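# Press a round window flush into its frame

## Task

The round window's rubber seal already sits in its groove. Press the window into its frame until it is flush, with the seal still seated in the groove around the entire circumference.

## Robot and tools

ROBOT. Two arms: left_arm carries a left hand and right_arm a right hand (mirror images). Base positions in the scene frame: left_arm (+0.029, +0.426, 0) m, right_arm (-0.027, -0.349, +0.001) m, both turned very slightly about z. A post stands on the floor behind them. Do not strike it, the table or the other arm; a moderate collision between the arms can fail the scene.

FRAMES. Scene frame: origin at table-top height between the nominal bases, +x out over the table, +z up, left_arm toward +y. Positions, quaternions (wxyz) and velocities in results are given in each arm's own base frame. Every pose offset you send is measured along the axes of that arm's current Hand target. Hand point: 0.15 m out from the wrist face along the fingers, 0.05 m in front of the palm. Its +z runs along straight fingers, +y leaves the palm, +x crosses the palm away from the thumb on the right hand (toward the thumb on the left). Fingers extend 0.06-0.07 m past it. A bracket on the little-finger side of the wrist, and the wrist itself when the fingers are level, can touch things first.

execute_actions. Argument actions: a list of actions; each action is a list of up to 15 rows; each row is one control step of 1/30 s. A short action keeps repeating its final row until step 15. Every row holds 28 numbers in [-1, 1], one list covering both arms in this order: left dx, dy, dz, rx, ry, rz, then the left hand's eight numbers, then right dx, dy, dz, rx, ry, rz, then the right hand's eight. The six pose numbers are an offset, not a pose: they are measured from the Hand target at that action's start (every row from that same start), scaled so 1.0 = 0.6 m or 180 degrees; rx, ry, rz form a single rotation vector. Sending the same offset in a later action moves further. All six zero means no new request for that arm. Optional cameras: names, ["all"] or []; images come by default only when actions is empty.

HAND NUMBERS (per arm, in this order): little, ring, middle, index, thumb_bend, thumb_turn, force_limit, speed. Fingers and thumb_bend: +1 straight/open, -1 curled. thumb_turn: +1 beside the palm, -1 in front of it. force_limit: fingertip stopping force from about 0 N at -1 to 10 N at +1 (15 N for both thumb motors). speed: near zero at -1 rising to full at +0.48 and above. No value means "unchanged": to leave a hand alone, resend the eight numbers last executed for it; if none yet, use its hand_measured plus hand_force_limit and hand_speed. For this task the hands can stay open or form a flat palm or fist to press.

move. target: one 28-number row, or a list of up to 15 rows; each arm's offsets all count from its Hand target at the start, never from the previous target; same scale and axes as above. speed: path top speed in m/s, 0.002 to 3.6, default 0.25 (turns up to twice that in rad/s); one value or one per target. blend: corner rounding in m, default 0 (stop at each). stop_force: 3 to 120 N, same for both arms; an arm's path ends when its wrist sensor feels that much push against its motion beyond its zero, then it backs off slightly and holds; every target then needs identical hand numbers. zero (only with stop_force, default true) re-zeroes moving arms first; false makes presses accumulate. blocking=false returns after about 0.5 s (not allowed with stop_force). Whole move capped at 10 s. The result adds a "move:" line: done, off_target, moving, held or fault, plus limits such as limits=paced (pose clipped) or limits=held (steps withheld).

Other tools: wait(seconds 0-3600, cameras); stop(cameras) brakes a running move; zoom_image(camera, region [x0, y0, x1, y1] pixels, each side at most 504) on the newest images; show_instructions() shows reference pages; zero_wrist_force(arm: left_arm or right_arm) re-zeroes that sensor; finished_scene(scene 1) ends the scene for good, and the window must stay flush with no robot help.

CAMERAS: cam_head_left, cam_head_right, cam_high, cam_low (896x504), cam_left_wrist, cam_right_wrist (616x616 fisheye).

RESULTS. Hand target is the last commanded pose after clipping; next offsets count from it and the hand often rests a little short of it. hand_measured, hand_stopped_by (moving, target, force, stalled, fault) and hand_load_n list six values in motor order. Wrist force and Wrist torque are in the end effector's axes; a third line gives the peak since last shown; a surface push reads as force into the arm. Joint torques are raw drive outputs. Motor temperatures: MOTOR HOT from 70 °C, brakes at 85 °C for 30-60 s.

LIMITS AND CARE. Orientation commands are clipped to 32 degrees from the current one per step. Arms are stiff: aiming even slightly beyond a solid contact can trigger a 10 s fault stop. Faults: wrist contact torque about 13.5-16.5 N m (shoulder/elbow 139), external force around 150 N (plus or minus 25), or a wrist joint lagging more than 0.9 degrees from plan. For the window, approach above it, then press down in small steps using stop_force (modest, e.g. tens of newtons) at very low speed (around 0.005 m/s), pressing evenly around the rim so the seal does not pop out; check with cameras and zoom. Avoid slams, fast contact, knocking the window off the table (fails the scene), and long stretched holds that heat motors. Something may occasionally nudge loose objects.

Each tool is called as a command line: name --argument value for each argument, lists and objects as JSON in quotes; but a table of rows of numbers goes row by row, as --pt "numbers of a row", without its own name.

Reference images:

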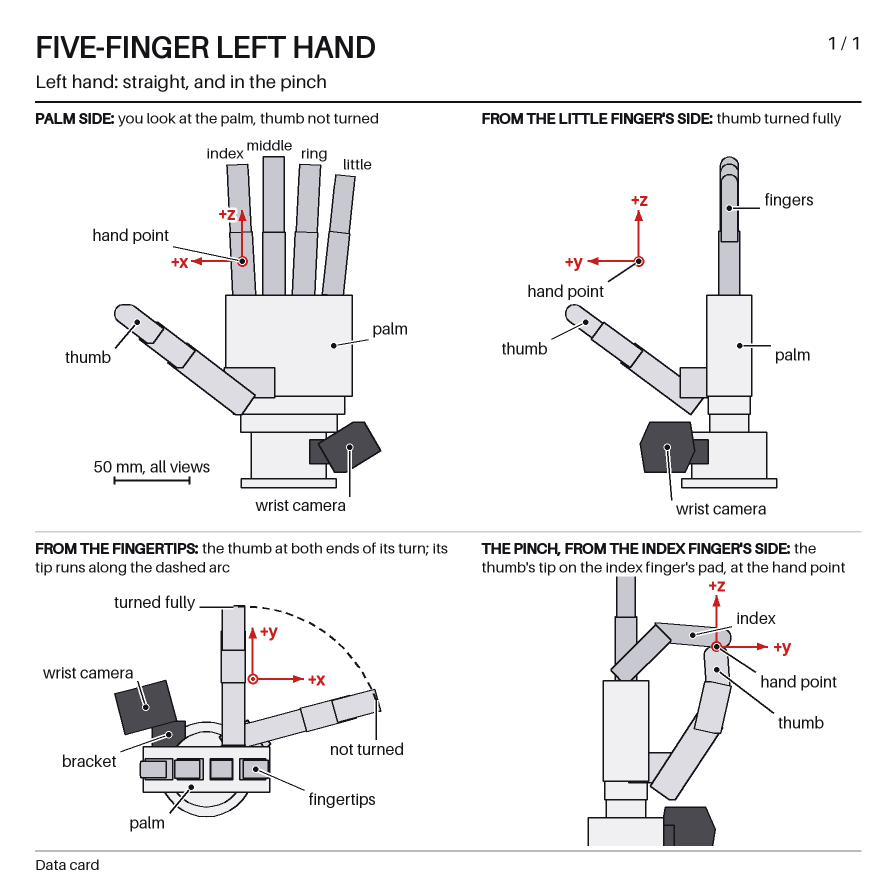

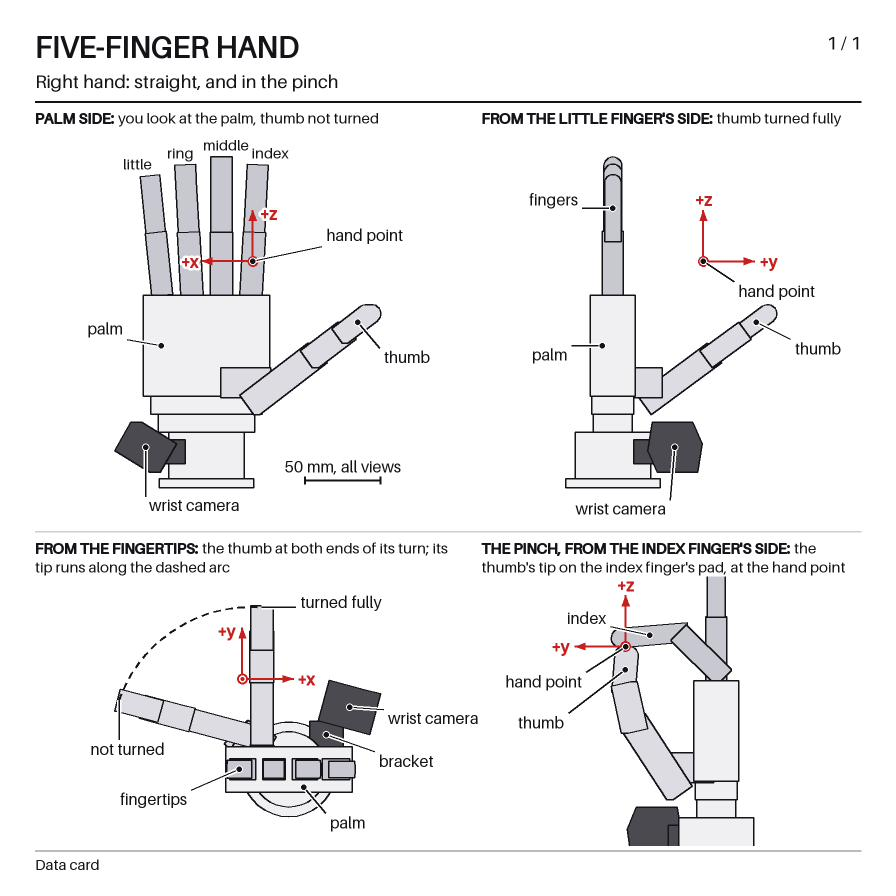

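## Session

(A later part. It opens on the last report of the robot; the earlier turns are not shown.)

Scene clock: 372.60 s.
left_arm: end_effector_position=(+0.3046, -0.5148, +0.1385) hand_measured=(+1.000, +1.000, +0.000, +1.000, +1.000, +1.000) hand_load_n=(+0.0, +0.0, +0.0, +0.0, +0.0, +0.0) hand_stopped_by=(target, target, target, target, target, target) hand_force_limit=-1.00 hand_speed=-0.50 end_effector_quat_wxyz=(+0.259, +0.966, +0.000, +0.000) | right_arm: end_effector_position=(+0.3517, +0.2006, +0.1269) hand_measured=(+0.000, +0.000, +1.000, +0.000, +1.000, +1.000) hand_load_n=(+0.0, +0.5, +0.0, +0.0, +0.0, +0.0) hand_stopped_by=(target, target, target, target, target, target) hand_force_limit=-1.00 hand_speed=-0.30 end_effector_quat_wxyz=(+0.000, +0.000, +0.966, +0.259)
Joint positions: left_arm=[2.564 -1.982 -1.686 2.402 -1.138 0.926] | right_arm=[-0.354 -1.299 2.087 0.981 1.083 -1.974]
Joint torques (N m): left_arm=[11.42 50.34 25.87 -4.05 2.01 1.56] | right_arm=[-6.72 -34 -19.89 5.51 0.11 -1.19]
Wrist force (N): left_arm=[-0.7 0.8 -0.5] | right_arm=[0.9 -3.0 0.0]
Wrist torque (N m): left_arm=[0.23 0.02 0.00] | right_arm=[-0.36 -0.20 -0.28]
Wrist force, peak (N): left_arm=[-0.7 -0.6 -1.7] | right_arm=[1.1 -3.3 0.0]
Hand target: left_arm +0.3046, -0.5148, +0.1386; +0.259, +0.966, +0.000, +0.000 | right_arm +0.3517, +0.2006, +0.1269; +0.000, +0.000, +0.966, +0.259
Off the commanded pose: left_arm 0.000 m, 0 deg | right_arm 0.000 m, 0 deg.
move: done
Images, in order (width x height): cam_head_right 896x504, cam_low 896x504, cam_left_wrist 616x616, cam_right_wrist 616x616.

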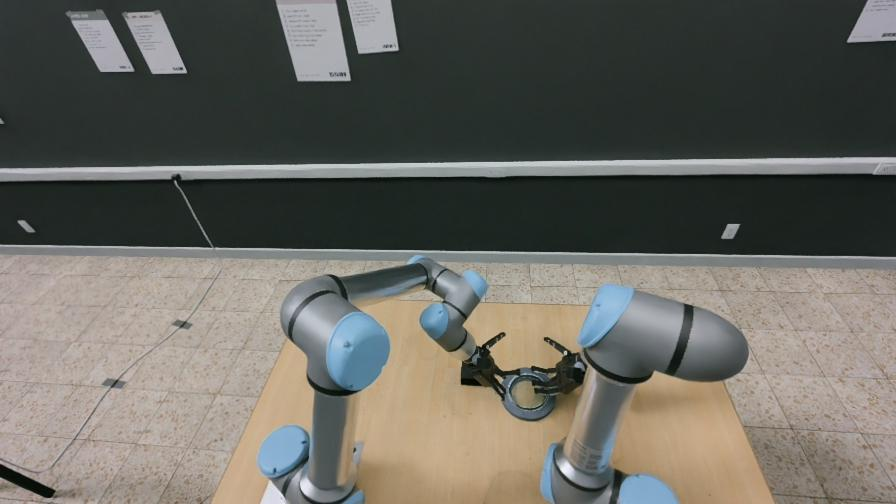

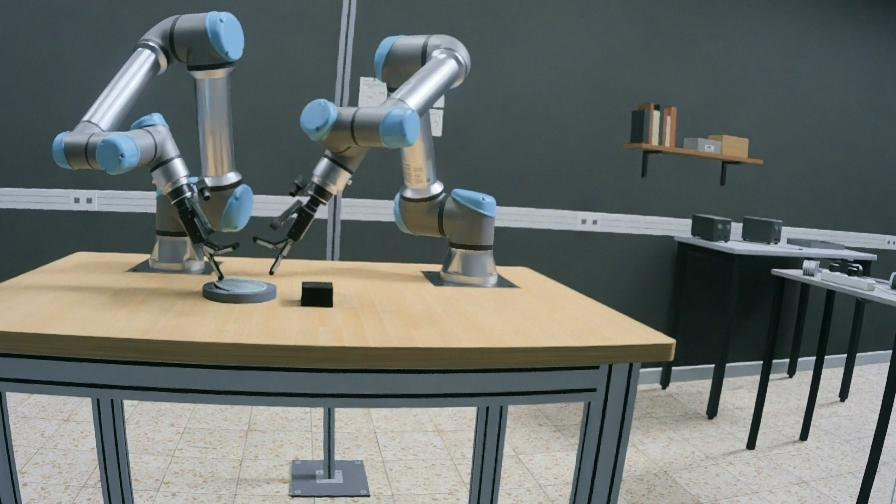

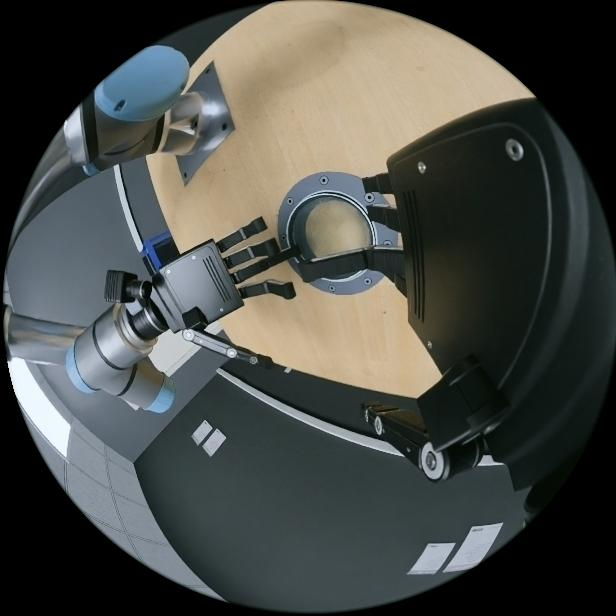

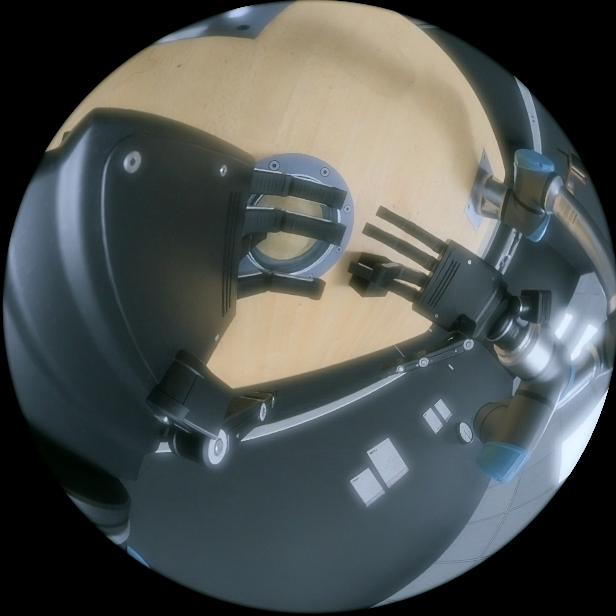

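move --pt "0 0 0 0 0 0 1 1 0 1 1 1 -1 -0.5 0 0.0025 -0.00433 0 0 0 0 0 1 0 1 1 -1 -0.3" --pt "0 -0.035 -0.0925 0 0 0 1 1 0 1 1 1 -1 -0.5 0 -0.035 -0.0925 0 0 0 0 0 1 0 1 1 -1 -0.3" --speed '[0.004,0.06]' --cameras '["all"]'

zoom_image --camera "cam_low" --region '[190, 250, 290, 310]'

zoom_image --camera "cam_left_wrist" --region '[220, 140, 400, 320]'

zoom_image --camera "cam_head_right" --region '[490, 350, 570, 430]'

zoom_image --camera "cam_high" --region '[300, 250, 460, 410]'

Scene clock: 380.20 s.
left_arm: end_effector_position=(+0.3046, -0.4689, +0.1761) hand_measured=(+1.000, +1.000, +0.000, +1.000, +1.000, +1.000) hand_load_n=(-0.5, +0.0, +0.0, +0.0, +0.0, +0.0) hand_stopped_by=(target, target, target, target, target, target) hand_force_limit=-1.00 hand_speed=-0.50 end_effector_quat_wxyz=(+0.259, +0.966, +0.000, +0.000) | right_arm: end_effector_position=(+0.3517, +0.1547, +0.1645) hand_measured=(+0.000, +0.000, +1.000, +0.000, +1.000, +1.000) hand_load_n=(+0.0, +0.0, +0.0, +0.0, +0.0, +0.0) hand_stopped_by=(target, target, target, target, target, target) hand_force_limit=-1.00 hand_speed=-0.30 end_effector_quat_wxyz=(+0.000, +0.000, +0.966, +0.259)
Joint positions: left_arm=[2.664 -1.87 -1.749 2.307 -1.11 1.032] | right_arm=[-0.497 -1.359 2.061 1.137 1.116 -2.13]
Joint torques (N m): left_arm=[10.92 47.7 6.47 -4.21 2.33 1.9] | right_arm=[-8.1 -33.5 -26.29 6.33 0.85 -1.73]
Wrist force (N): left_arm=[-0.6 0.6 -0.5] | right_arm=[1.1 -2.6 -0.3]
Wrist torque (N m): left_arm=[0.20 0.03 0.01] | right_arm=[-0.25 -0.18 -0.09]
Wrist force, peak (N): left_arm=[-0.6 1.0 -1.0] | right_arm=[1.4 -3.4 -0.3]
Hand target: left_arm +0.3046, -0.4688, +0.1762; +0.259, +0.966, +0.000, +0.000 | right_arm +0.3517, +0.1546, +0.1645; +0.000, +0.000, +0.966, +0.259
Off the commanded pose: left_arm 0.000 m, 0 deg | right_arm 0.000 m, 0 deg.
move: done

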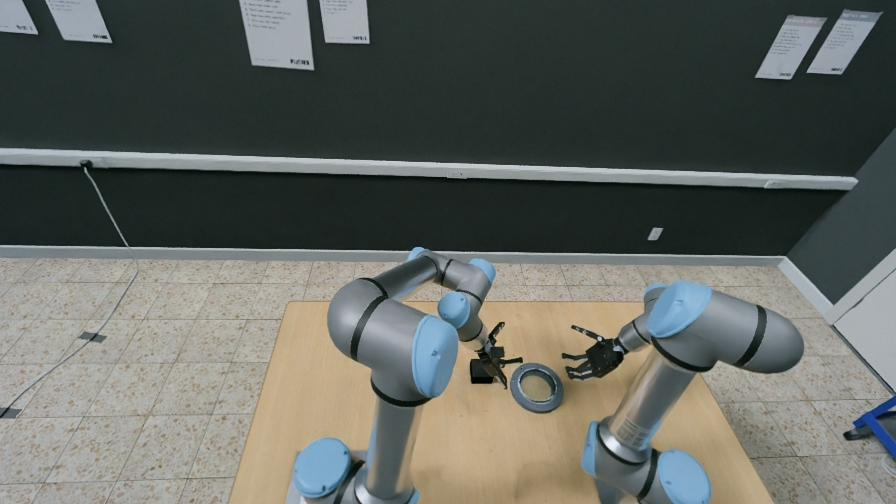

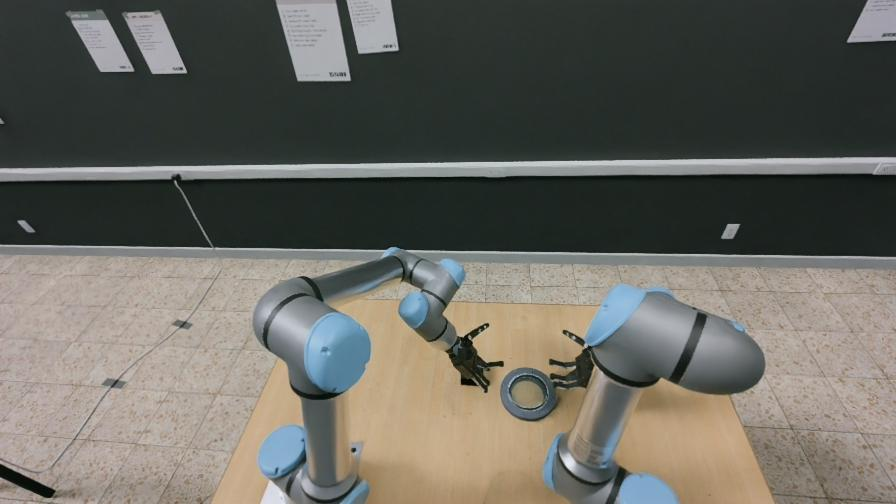

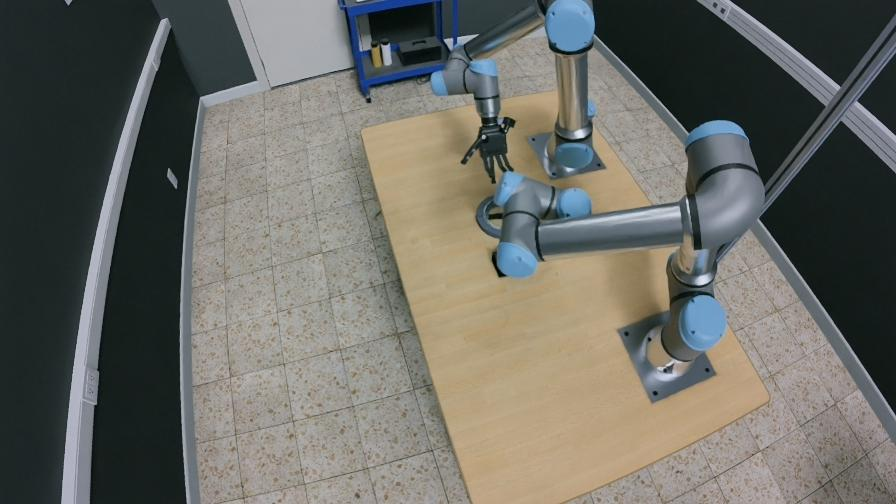

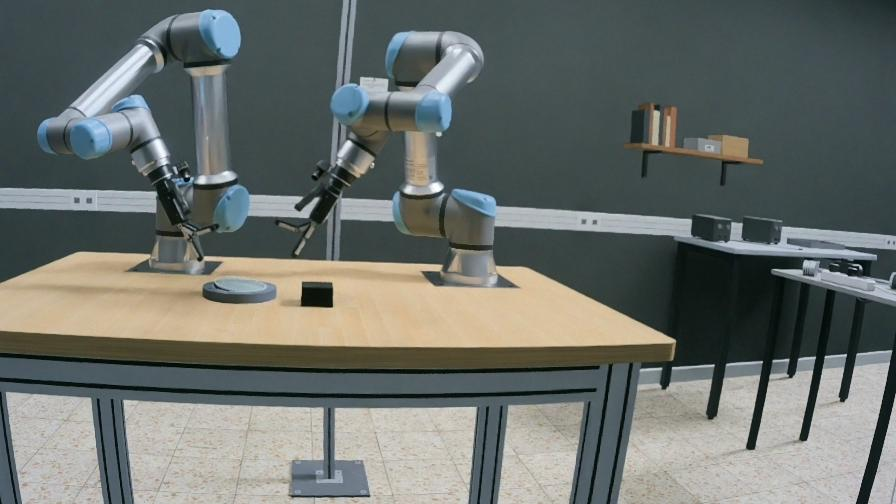

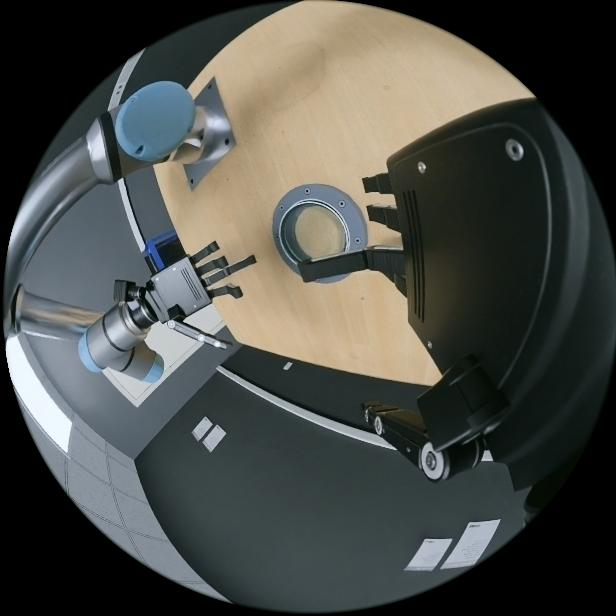

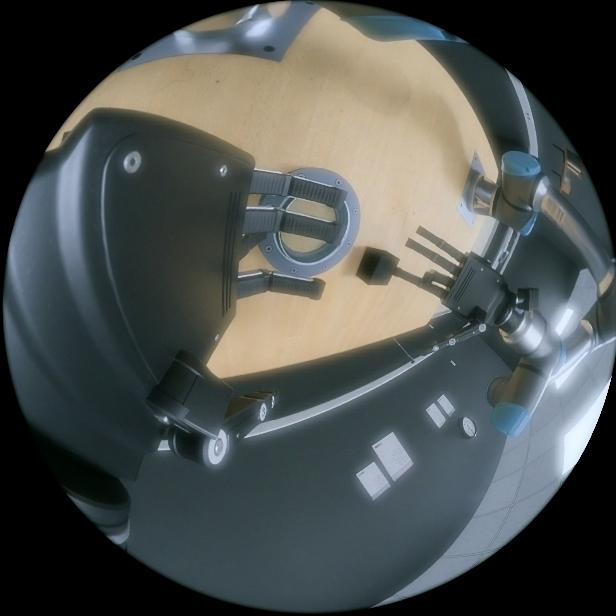

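Scaled by 5.040 from the camera's image (finer frame: 1280x720).

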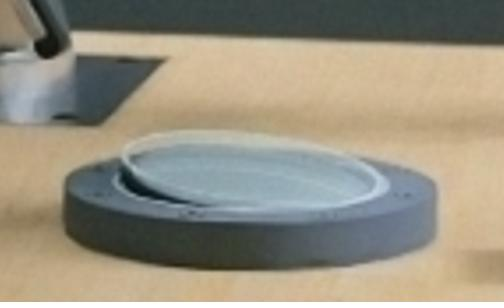

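Scaled by 2.800 from the camera's image (finer frame: 880x880).

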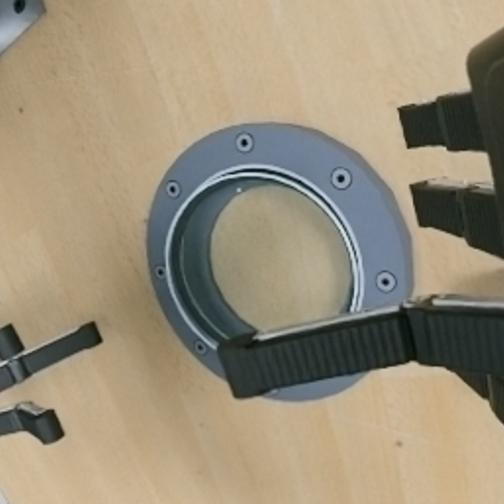

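Scaled by 6.300 from the camera's image (finer frame: 1280x720).

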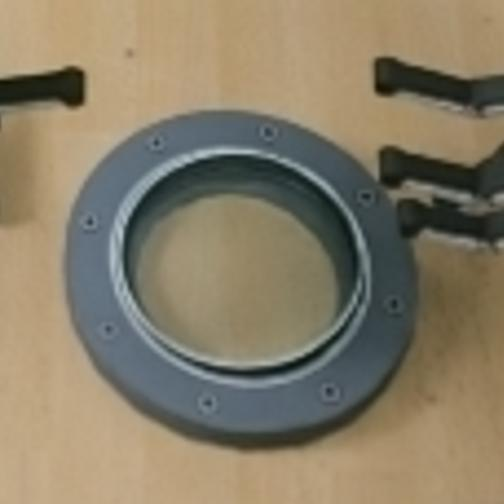

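Scaled by 3.150 from the camera's image (finer frame: 1280x720).

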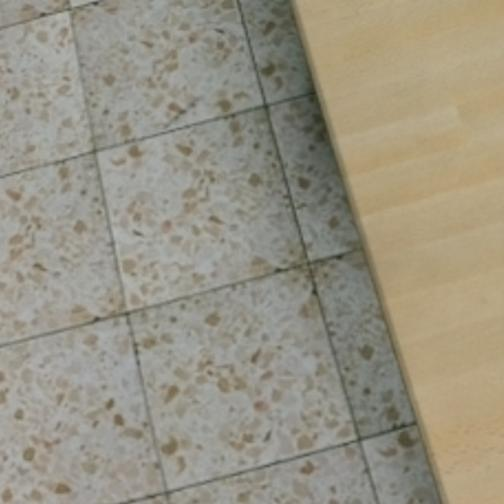

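move --target '[0,0,0,0,0,0,1,1,0,1,1,1,-1,-0.5,0,0.03876,0.0695,0,0,0,0,0,1,0,1,1,-1,-0.3]' --speed 0.06

move --target '[0,0,0,0,0,0,1,1,0,1,1,1,-1,-0.5,0,-0.0167,0.0289,0,0,0,0,0,1,0,1,1,-1,-0.3]' --speed 0.004 --stop_force 5 --cameras '["cam_low","cam_head_right"]'

zoom_image --camera "cam_low" --region '[190, 250, 290, 310]'

zoom_image --camera "cam_head_right" --region '[490, 350, 570, 430]'

Scene clock: 388.37 s.
left_arm: end_effector_position=(+0.3046, -0.4688, +0.1762) hand_measured=(+1.000, +1.000, +0.000, +1.000, +1.000, +1.000) hand_load_n=(+0.0, +0.0, +0.0, +0.0, -0.5, +0.0) hand_stopped_by=(target, target, target, target, target, target) hand_force_limit=-1.00 hand_speed=-0.50 end_effector_quat_wxyz=(+0.259, +0.966, +0.000, +0.000) | right_arm: end_effector_position=(+0.3516, +0.1956, +0.1400) hand_measured=(+0.000, +0.000, +1.000, +0.000, +1.000, +1.000) hand_load_n=(+0.0, +0.0, +0.0, +0.0, +0.0, +0.0) hand_stopped_by=(target, target, target, target, target, target) hand_force_limit=-1.00 hand_speed=-0.30 end_effector_quat_wxyz=(+0.000, +0.000, +0.966, +0.259)
Joint positions: left_arm=[2.665 -1.87 -1.749 2.307 -1.11 1.032] | right_arm=[-0.37 -1.324 2.077 1.024 1.086 -1.992]
Joint torques (N m): left_arm=[11.31 45.08 8.16 -3.92 2.46 1.77] | right_arm=[9.58 -15.06 -25.07 -0.64 -2.43 2.58]
Wrist force (N): left_arm=[-0.8 0.5 -0.3] | right_arm=[1.0 -3.0 -0.1]
Wrist torque (N m): left_arm=[0.18 0.05 0.00] | right_arm=[-0.34 -0.18 -0.28]
Wrist force, peak (N): left_arm=[-0.7 1.1 -0.9] | right_arm=[1.5 -3.3 0.0]
Hand target: left_arm +0.3046, -0.4688, +0.1762; +0.259, +0.966, +0.000, +0.000 | right_arm +0.3517, +0.1956, +0.1400; +0.000, +0.000, +0.966, +0.259
Off the commanded pose: left_arm 0.000 m, 0 deg | right_arm 0.000 m, 0 deg.
move: done

Scene clock: 394.13 s.
left_arm: end_effector_position=(+0.3046, -0.4688, +0.1762) hand_measured=(+1.000, +1.000, +0.000, +1.000, +1.000, +1.000) hand_load_n=(+0.0, +0.0, +0.0, +0.0, +0.0, +0.0) hand_stopped_by=(target, target, target, target, target, target) hand_force_limit=-1.00 hand_speed=-0.50 end_effector_quat_wxyz=(+0.259, +0.966, +0.000, +0.000) | right_arm: end_effector_position=(+0.3517, +0.1956, +0.1200) hand_measured=(+0.000, +0.000, +1.000, +0.000, +1.000, +1.000) hand_load_n=(+0.0, +0.0, +0.0, +0.5, +0.0, +0.0) hand_stopped_by=(target, target, target, target, target, target) hand_force_limit=-1.00 hand_speed=-0.30 end_effector_quat_wxyz=(+0.000, +0.000, +0.966, +0.259)
Joint positions: left_arm=[2.665 -1.87 -1.749 2.307 -1.11 1.032] | right_arm=[-0.37 -1.285 2.095 0.967 1.086 -1.991]
Joint torques (N m): left_arm=[11.36 42.82 5.67 -3.98 2.39 1.59] | right_arm=[-7.62 -16.8 0.53 -0.68 0.38 -1.28]
Wrist force (N): left_arm=[-0.6 0.8 -0.5] | right_arm=[1.6 -3.2 -2.4]
Wrist torque (N m): left_arm=[0.23 0.01 0.00] | right_arm=[-0.28 -0.10 -0.26]
Wrist force, peak (N): left_arm=[-0.6 1.2 -0.6] | right_arm=[1.9 -3.7 -2.0]
Hand target: left_arm +0.3046, -0.4688, +0.1762; +0.259, +0.966, +0.000, +0.000 | right_arm +0.3517, +0.1956, +0.1200; +0.000, +0.000, +0.966, +0.259
Off the commanded pose: left_arm 0.000 m, 0 deg | right_arm 0.000 m, 0 deg.
move: done
Images, in order (width x height): cam_head_right 896x504, cam_low 896x504.

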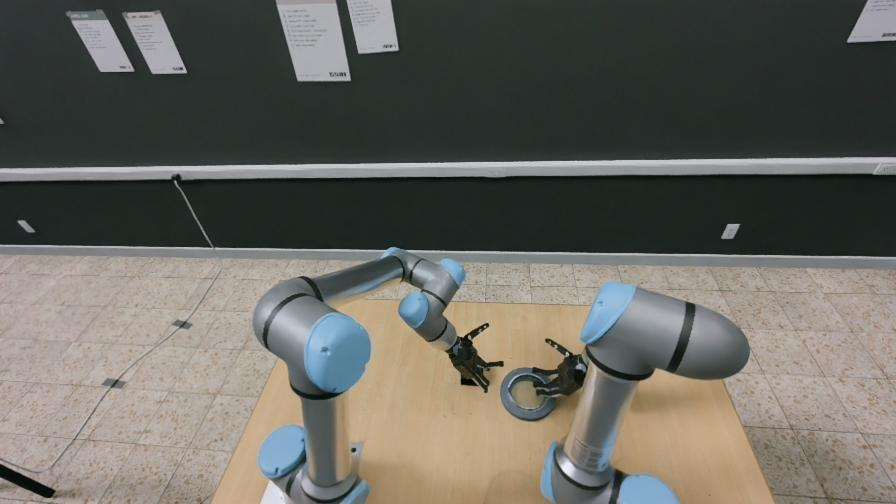

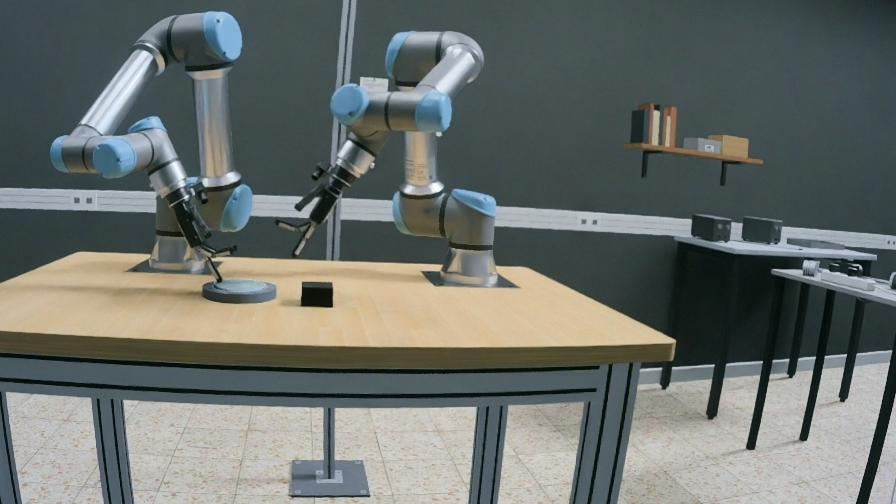

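Scaled by 5.040 from the camera's image (finer frame: 1280x720).

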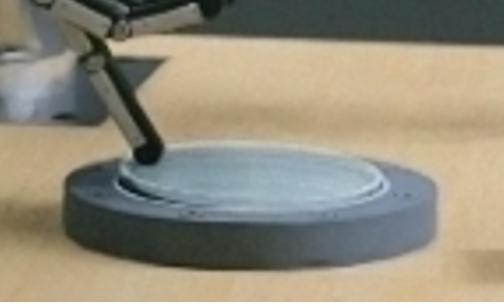

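Scaled by 6.300 from the camera's image (finer frame: 1280x720).

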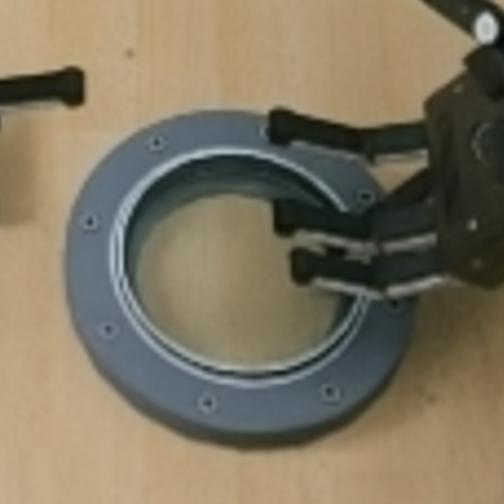

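move --target '[0,0,0,0,0,0,1,1,0,1,1,1,-1,-0.5,0,-0.0067,0.01155,0,0,0,0,0,1,0,1,1,-1,-0.3]' --speed 0.004 --stop_force 6 --zero false --cameras '["cam_low","cam_head_right"]'

zoom_image --camera "cam_low" --region '[190, 250, 290, 310]'

zoom_image --camera "cam_head_right" --region '[490, 350, 570, 430]'

Scene clock: 398.30 s.
left_arm: end_effector_position=(+0.3046, -0.4688, +0.1762) hand_measured=(+1.000, +1.000, +0.000, +1.000, +1.000, +1.000) hand_load_n=(+0.0, +0.0, +0.0, +0.0, +0.0, +0.0) hand_stopped_by=(target, target, target, target, target, target) hand_force_limit=-1.00 hand_speed=-0.50 end_effector_quat_wxyz=(+0.259, +0.966, +0.000, +0.000) | right_arm: end_effector_position=(+0.3517, +0.1956, +0.1191) hand_measured=(+0.000, +0.000, +1.000, +0.000, +1.000, +1.000) hand_load_n=(+0.0, +0.0, +0.0, +0.0, +0.0, +0.0) hand_stopped_by=(target, target, target, target, target, target) hand_force_limit=-1.00 hand_speed=-0.30 end_effector_quat_wxyz=(+0.000, +0.000, +0.966, +0.259)
Joint positions: left_arm=[2.665 -1.87 -1.749 2.307 -1.11 1.032] | right_arm=[-0.37 -1.284 2.096 0.964 1.086 -1.991]
Joint torques (N m): left_arm=[12.77 45.44 8.46 -4.19 2.52 1.62] | right_arm=[-5.62 -34.18 -24.22 5.15 0.1 -1.03]
Wrist force (N): left_arm=[-0.7 1.1 -0.4] | right_arm=[1.5 -3.1 -6.0]
Wrist torque (N m): left_arm=[0.27 0.04 0.00] | right_arm=[0.03 -0.02 -0.26]
Wrist force, peak (N): left_arm=[-0.6 1.1 -0.6] | right_arm=[1.0 -2.5 -8.1]
Hand target: left_arm +0.3046, -0.4688, +0.1762; +0.259, +0.966, +0.000, +0.000 | right_arm +0.3517, +0.1956, +0.1191; +0.000, +0.000, +0.966, +0.259 (not the last commanded pose)
Off the commanded pose: left_arm 0.000 m, 0 deg | right_arm 0.007 m, 0 deg.
move: contact (right_arm)
Images, in order (width x height): cam_head_right 896x504, cam_low 896x504.

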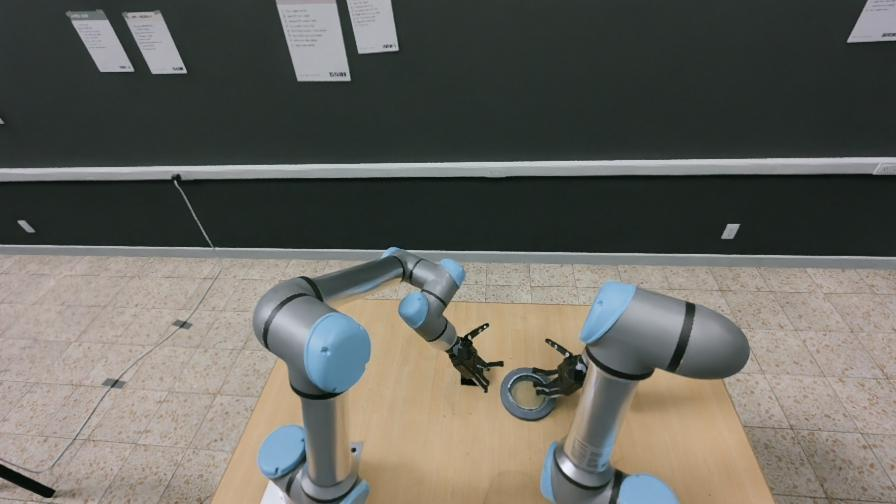

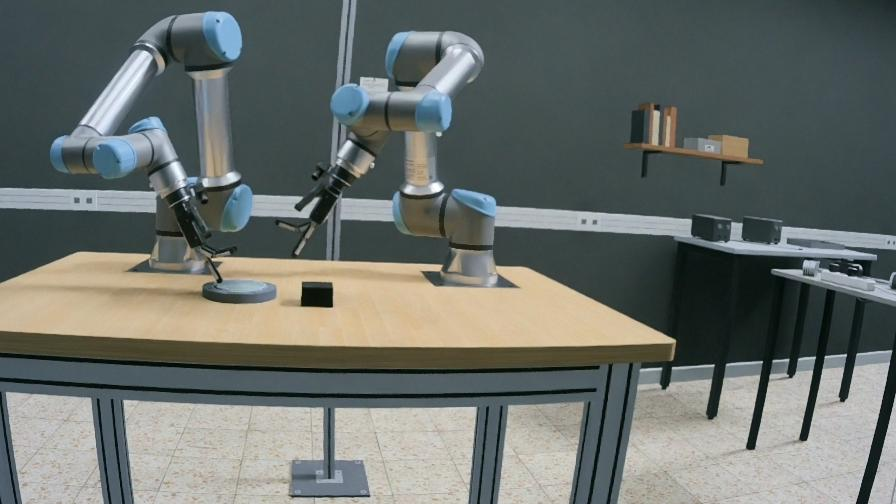

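Scaled by 5.040 from the camera's image (finer frame: 1280x720).

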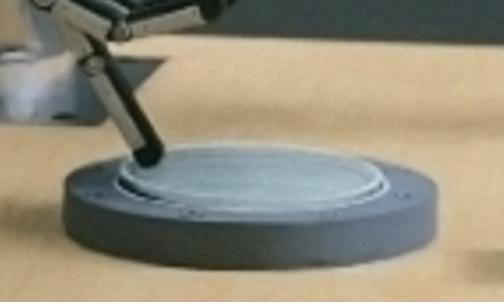

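Scaled by 6.300 from the camera's image (finer frame: 1280x720).

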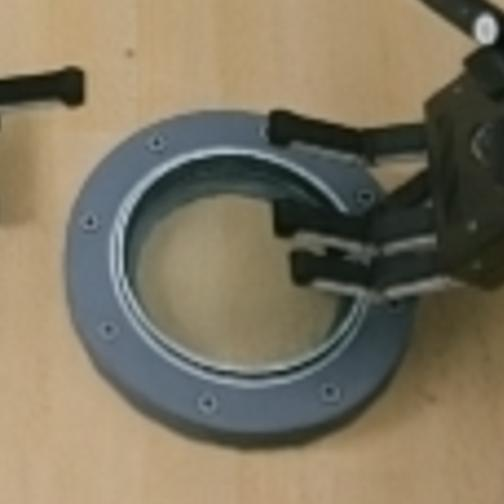

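move --pt "0 -0.1065 -0.2155 0 0 0 1 1 0 1 1 1 -1 -0.5 0 0.02 -0.0867 0 0 0 -1 -1 -1 -1 1 1 0 0" --pt "0 -0.1065 -0.2155 0 0 0 1 1 0 1 1 1 -1 -0.5 -0.0267 0.0548 0.0297 0.1667 0 0 -1 -1 -1 -1 1 1 0 0" --speed '[0.1,0.1]' --cameras '["cam_low","cam_head_right","cam_head_left","cam_right_wrist"]'

zoom_image --camera "cam_low" --region '[170, 190, 310, 310]'

zoom_image --camera "cam_head_right" --region '[490, 320, 610, 430]'

Scene clock: 420.33 s.
left_arm: end_effector_position=(+0.3047, -0.3489, +0.2562) hand_measured=(+1.000, +1.000, +0.000, +1.000, +1.000, +1.000) hand_load_n=(+0.0, +0.0, +0.0, +0.0, +0.0, +0.0) hand_stopped_by=(target, target, target, target, target, target) hand_force_limit=-1.00 hand_speed=-0.50 end_effector_quat_wxyz=(+0.259, +0.966, +0.000, +0.000) | right_arm: end_effector_position=(+0.3678, +0.2330, +0.1201) hand_measured=(-1.000, -1.000, -1.000, -1.000, +1.000, +1.000) hand_load_n=(+0.0, +0.0, +0.0, +0.0, +0.0, +0.0) hand_stopped_by=(target, target, target, target, target, target) hand_force_limit=0.00 hand_speed=0.00 end_effector_quat_wxyz=(+0.000, +0.000, +1.000, +0.000)
Joint positions: left_arm=[3.007 -1.632 -1.864 2.002 -1.052 1.415] | right_arm=[0.114 -1.291 1.828 1.034 1.571 -1.456]
Joint torques (N m): left_arm=[12.13 35.07 7.4 -4.49 2.56 1.54] | right_arm=[8.32 -19.29 -29.8 5.76 1.52 2.2]
Wrist force (N): left_arm=[-0.9 1.1 -0.1] | right_arm=[0.1 -1.8 0.4]
Wrist torque (N m): left_arm=[0.26 0.05 -0.02] | right_arm=[-0.26 -0.11 -0.26]
Wrist force, peak (N): left_arm=[-0.8 1.4 -0.4] | right_arm=[1.7 -2.9 -6.4]
Hand target: left_arm +0.3047, -0.3489, +0.2562; +0.259, +0.966, +0.000, +0.000 | right_arm +0.3678, +0.2330, +0.1201; +0.000, +0.000, +1.000, +0.000
Off the commanded pose: left_arm 0.000 m, 0 deg | right_arm 0.000 m, 0 deg.
move: done
Images, in order (width x height): cam_head_left 896x504, cam_head_right 896x504, cam_low 896x504, cam_right_wrist 616x616.

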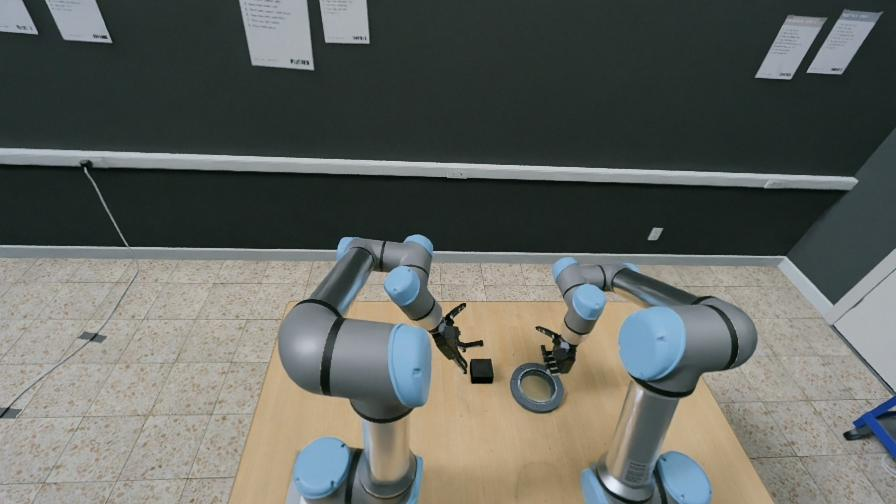

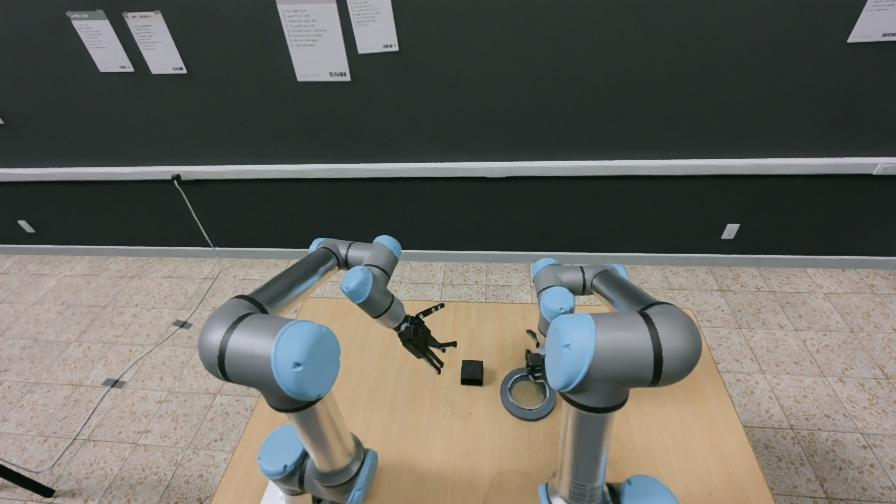

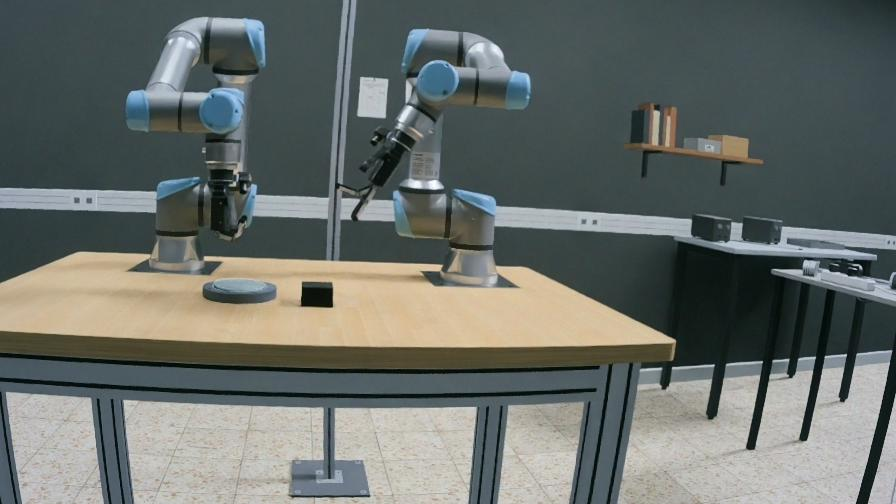

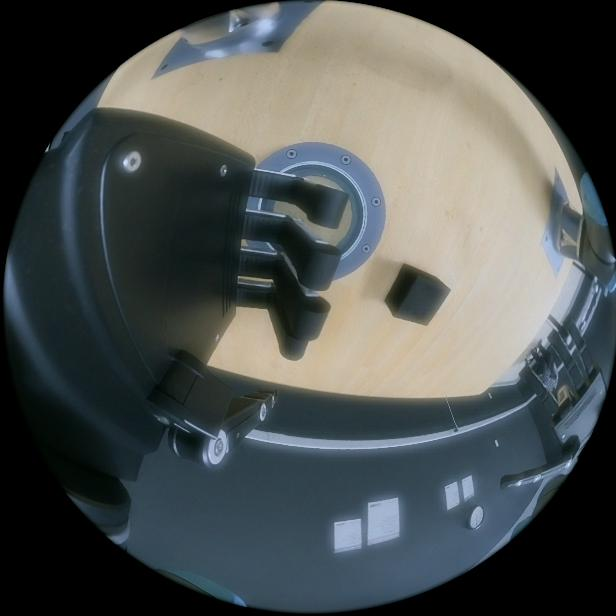

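Scaled by 3.600 from the camera's image (finer frame: 1280x720).

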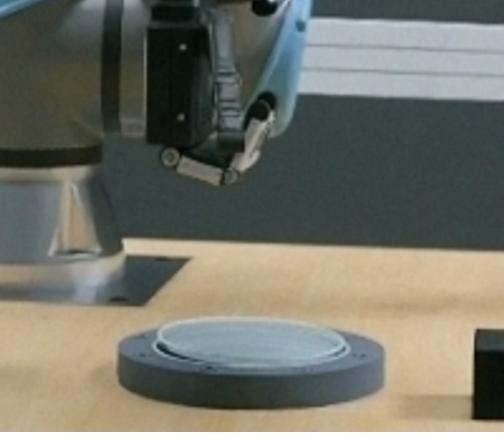

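Scaled by 4.200 from the camera's image (finer frame: 1280x720).

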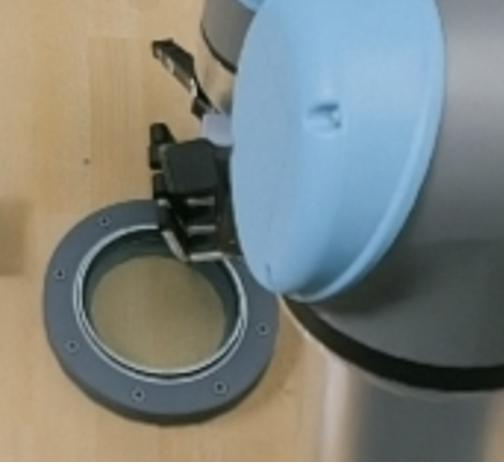

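move --target '[0,0,0,0,0,0,1,1,0,1,1,1,-1,-0.5,0,0,0.0667,-0.1111,0,0,-1,-1,-1,-1,1,1,0,0]' --speed 0.1 --cameras '["cam_low","cam_right_wrist","cam_head_left"]'

zoom_image --camera "cam_low" --region '[170, 210, 310, 310]'

zoom_image --camera "cam_head_left" --region '[490, 320, 610, 430]'

Scene clock: 434.47 s.
left_arm: end_effector_position=(+0.3047, -0.3489, +0.2562) hand_measured=(+1.000, +1.000, +0.000, +1.000, +1.000, +1.000) hand_load_n=(+0.0, +0.0, +0.0, +0.0, -0.5, +0.0) hand_stopped_by=(target, target, target, target, target, target) hand_force_limit=-1.00 hand_speed=-0.50 end_effector_quat_wxyz=(+0.259, +0.966, +0.000, +0.000) | right_arm: end_effector_position=(+0.3677, +0.2330, +0.0801) hand_measured=(-1.000, -1.000, -1.000, -1.000, +1.000, +1.000) hand_load_n=(+0.0, +0.0, +0.0, +0.0, +0.0, +0.0) hand_stopped_by=(target, target, target, target, target, target) hand_force_limit=0.00 hand_speed=0.00 end_effector_quat_wxyz=(+0.000, +0.000, +0.985, +0.173)
Joint positions: left_arm=[3.007 -1.632 -1.864 2.002 -1.052 1.415] | right_arm=[-0.128 -1.233 2.004 0.846 1.225 -1.707]
Joint torques (N m): left_arm=[11.73 34.62 7.04 -4.5 2.91 1.6] | right_arm=[-9.3 -18.71 -0.42 -0.28 -2.8 -1.65]
Wrist force (N): left_arm=[-0.6 1.0 -0.6] | right_arm=[0.7 -2.6 -0.1]
Wrist torque (N m): left_arm=[0.26 0.01 -0.01] | right_arm=[-0.34 -0.18 -0.09]
Wrist force, peak (N): left_arm=[-1.1 0.9 -0.4] | right_arm=[0.9 -3.0 -0.3]
Hand target: left_arm +0.3047, -0.3489, +0.2562; +0.259, +0.966, +0.000, +0.000 | right_arm +0.3677, +0.2330, +0.0801; +0.000, +0.000, +0.985, +0.173
Off the commanded pose: left_arm 0.000 m, 0 deg | right_arm 0.000 m, 0 deg.
move: done
Images, in order (width x height): cam_head_left 896x504, cam_low 896x504, cam_right_wrist 616x616.

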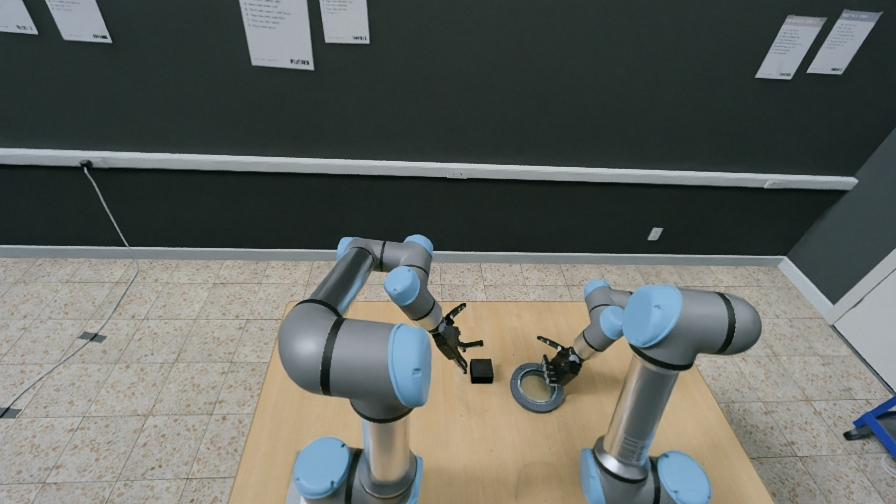

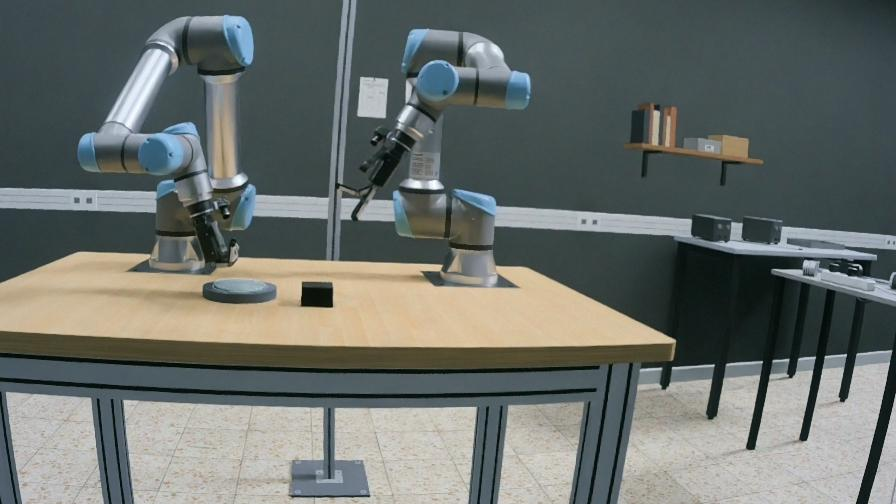

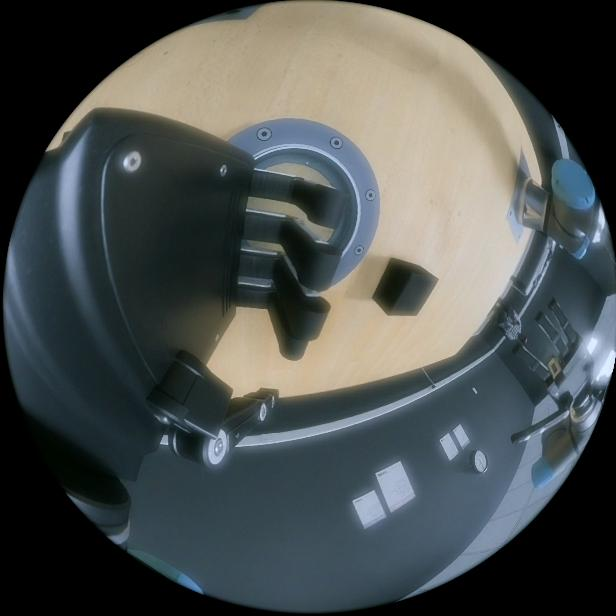

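Scaled by 3.600 from the camera's image (finer frame: 1280x720).

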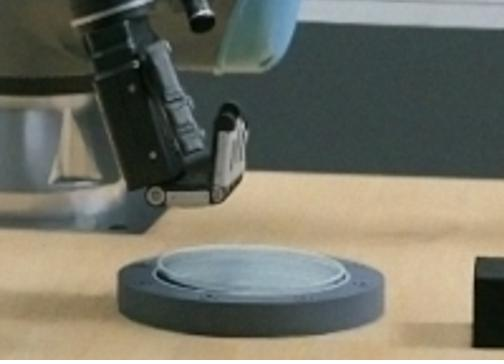

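Scaled by 4.200 from the camera's image (finer frame: 1280x720).

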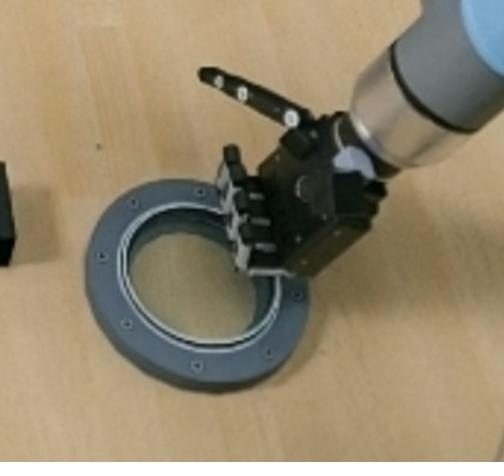

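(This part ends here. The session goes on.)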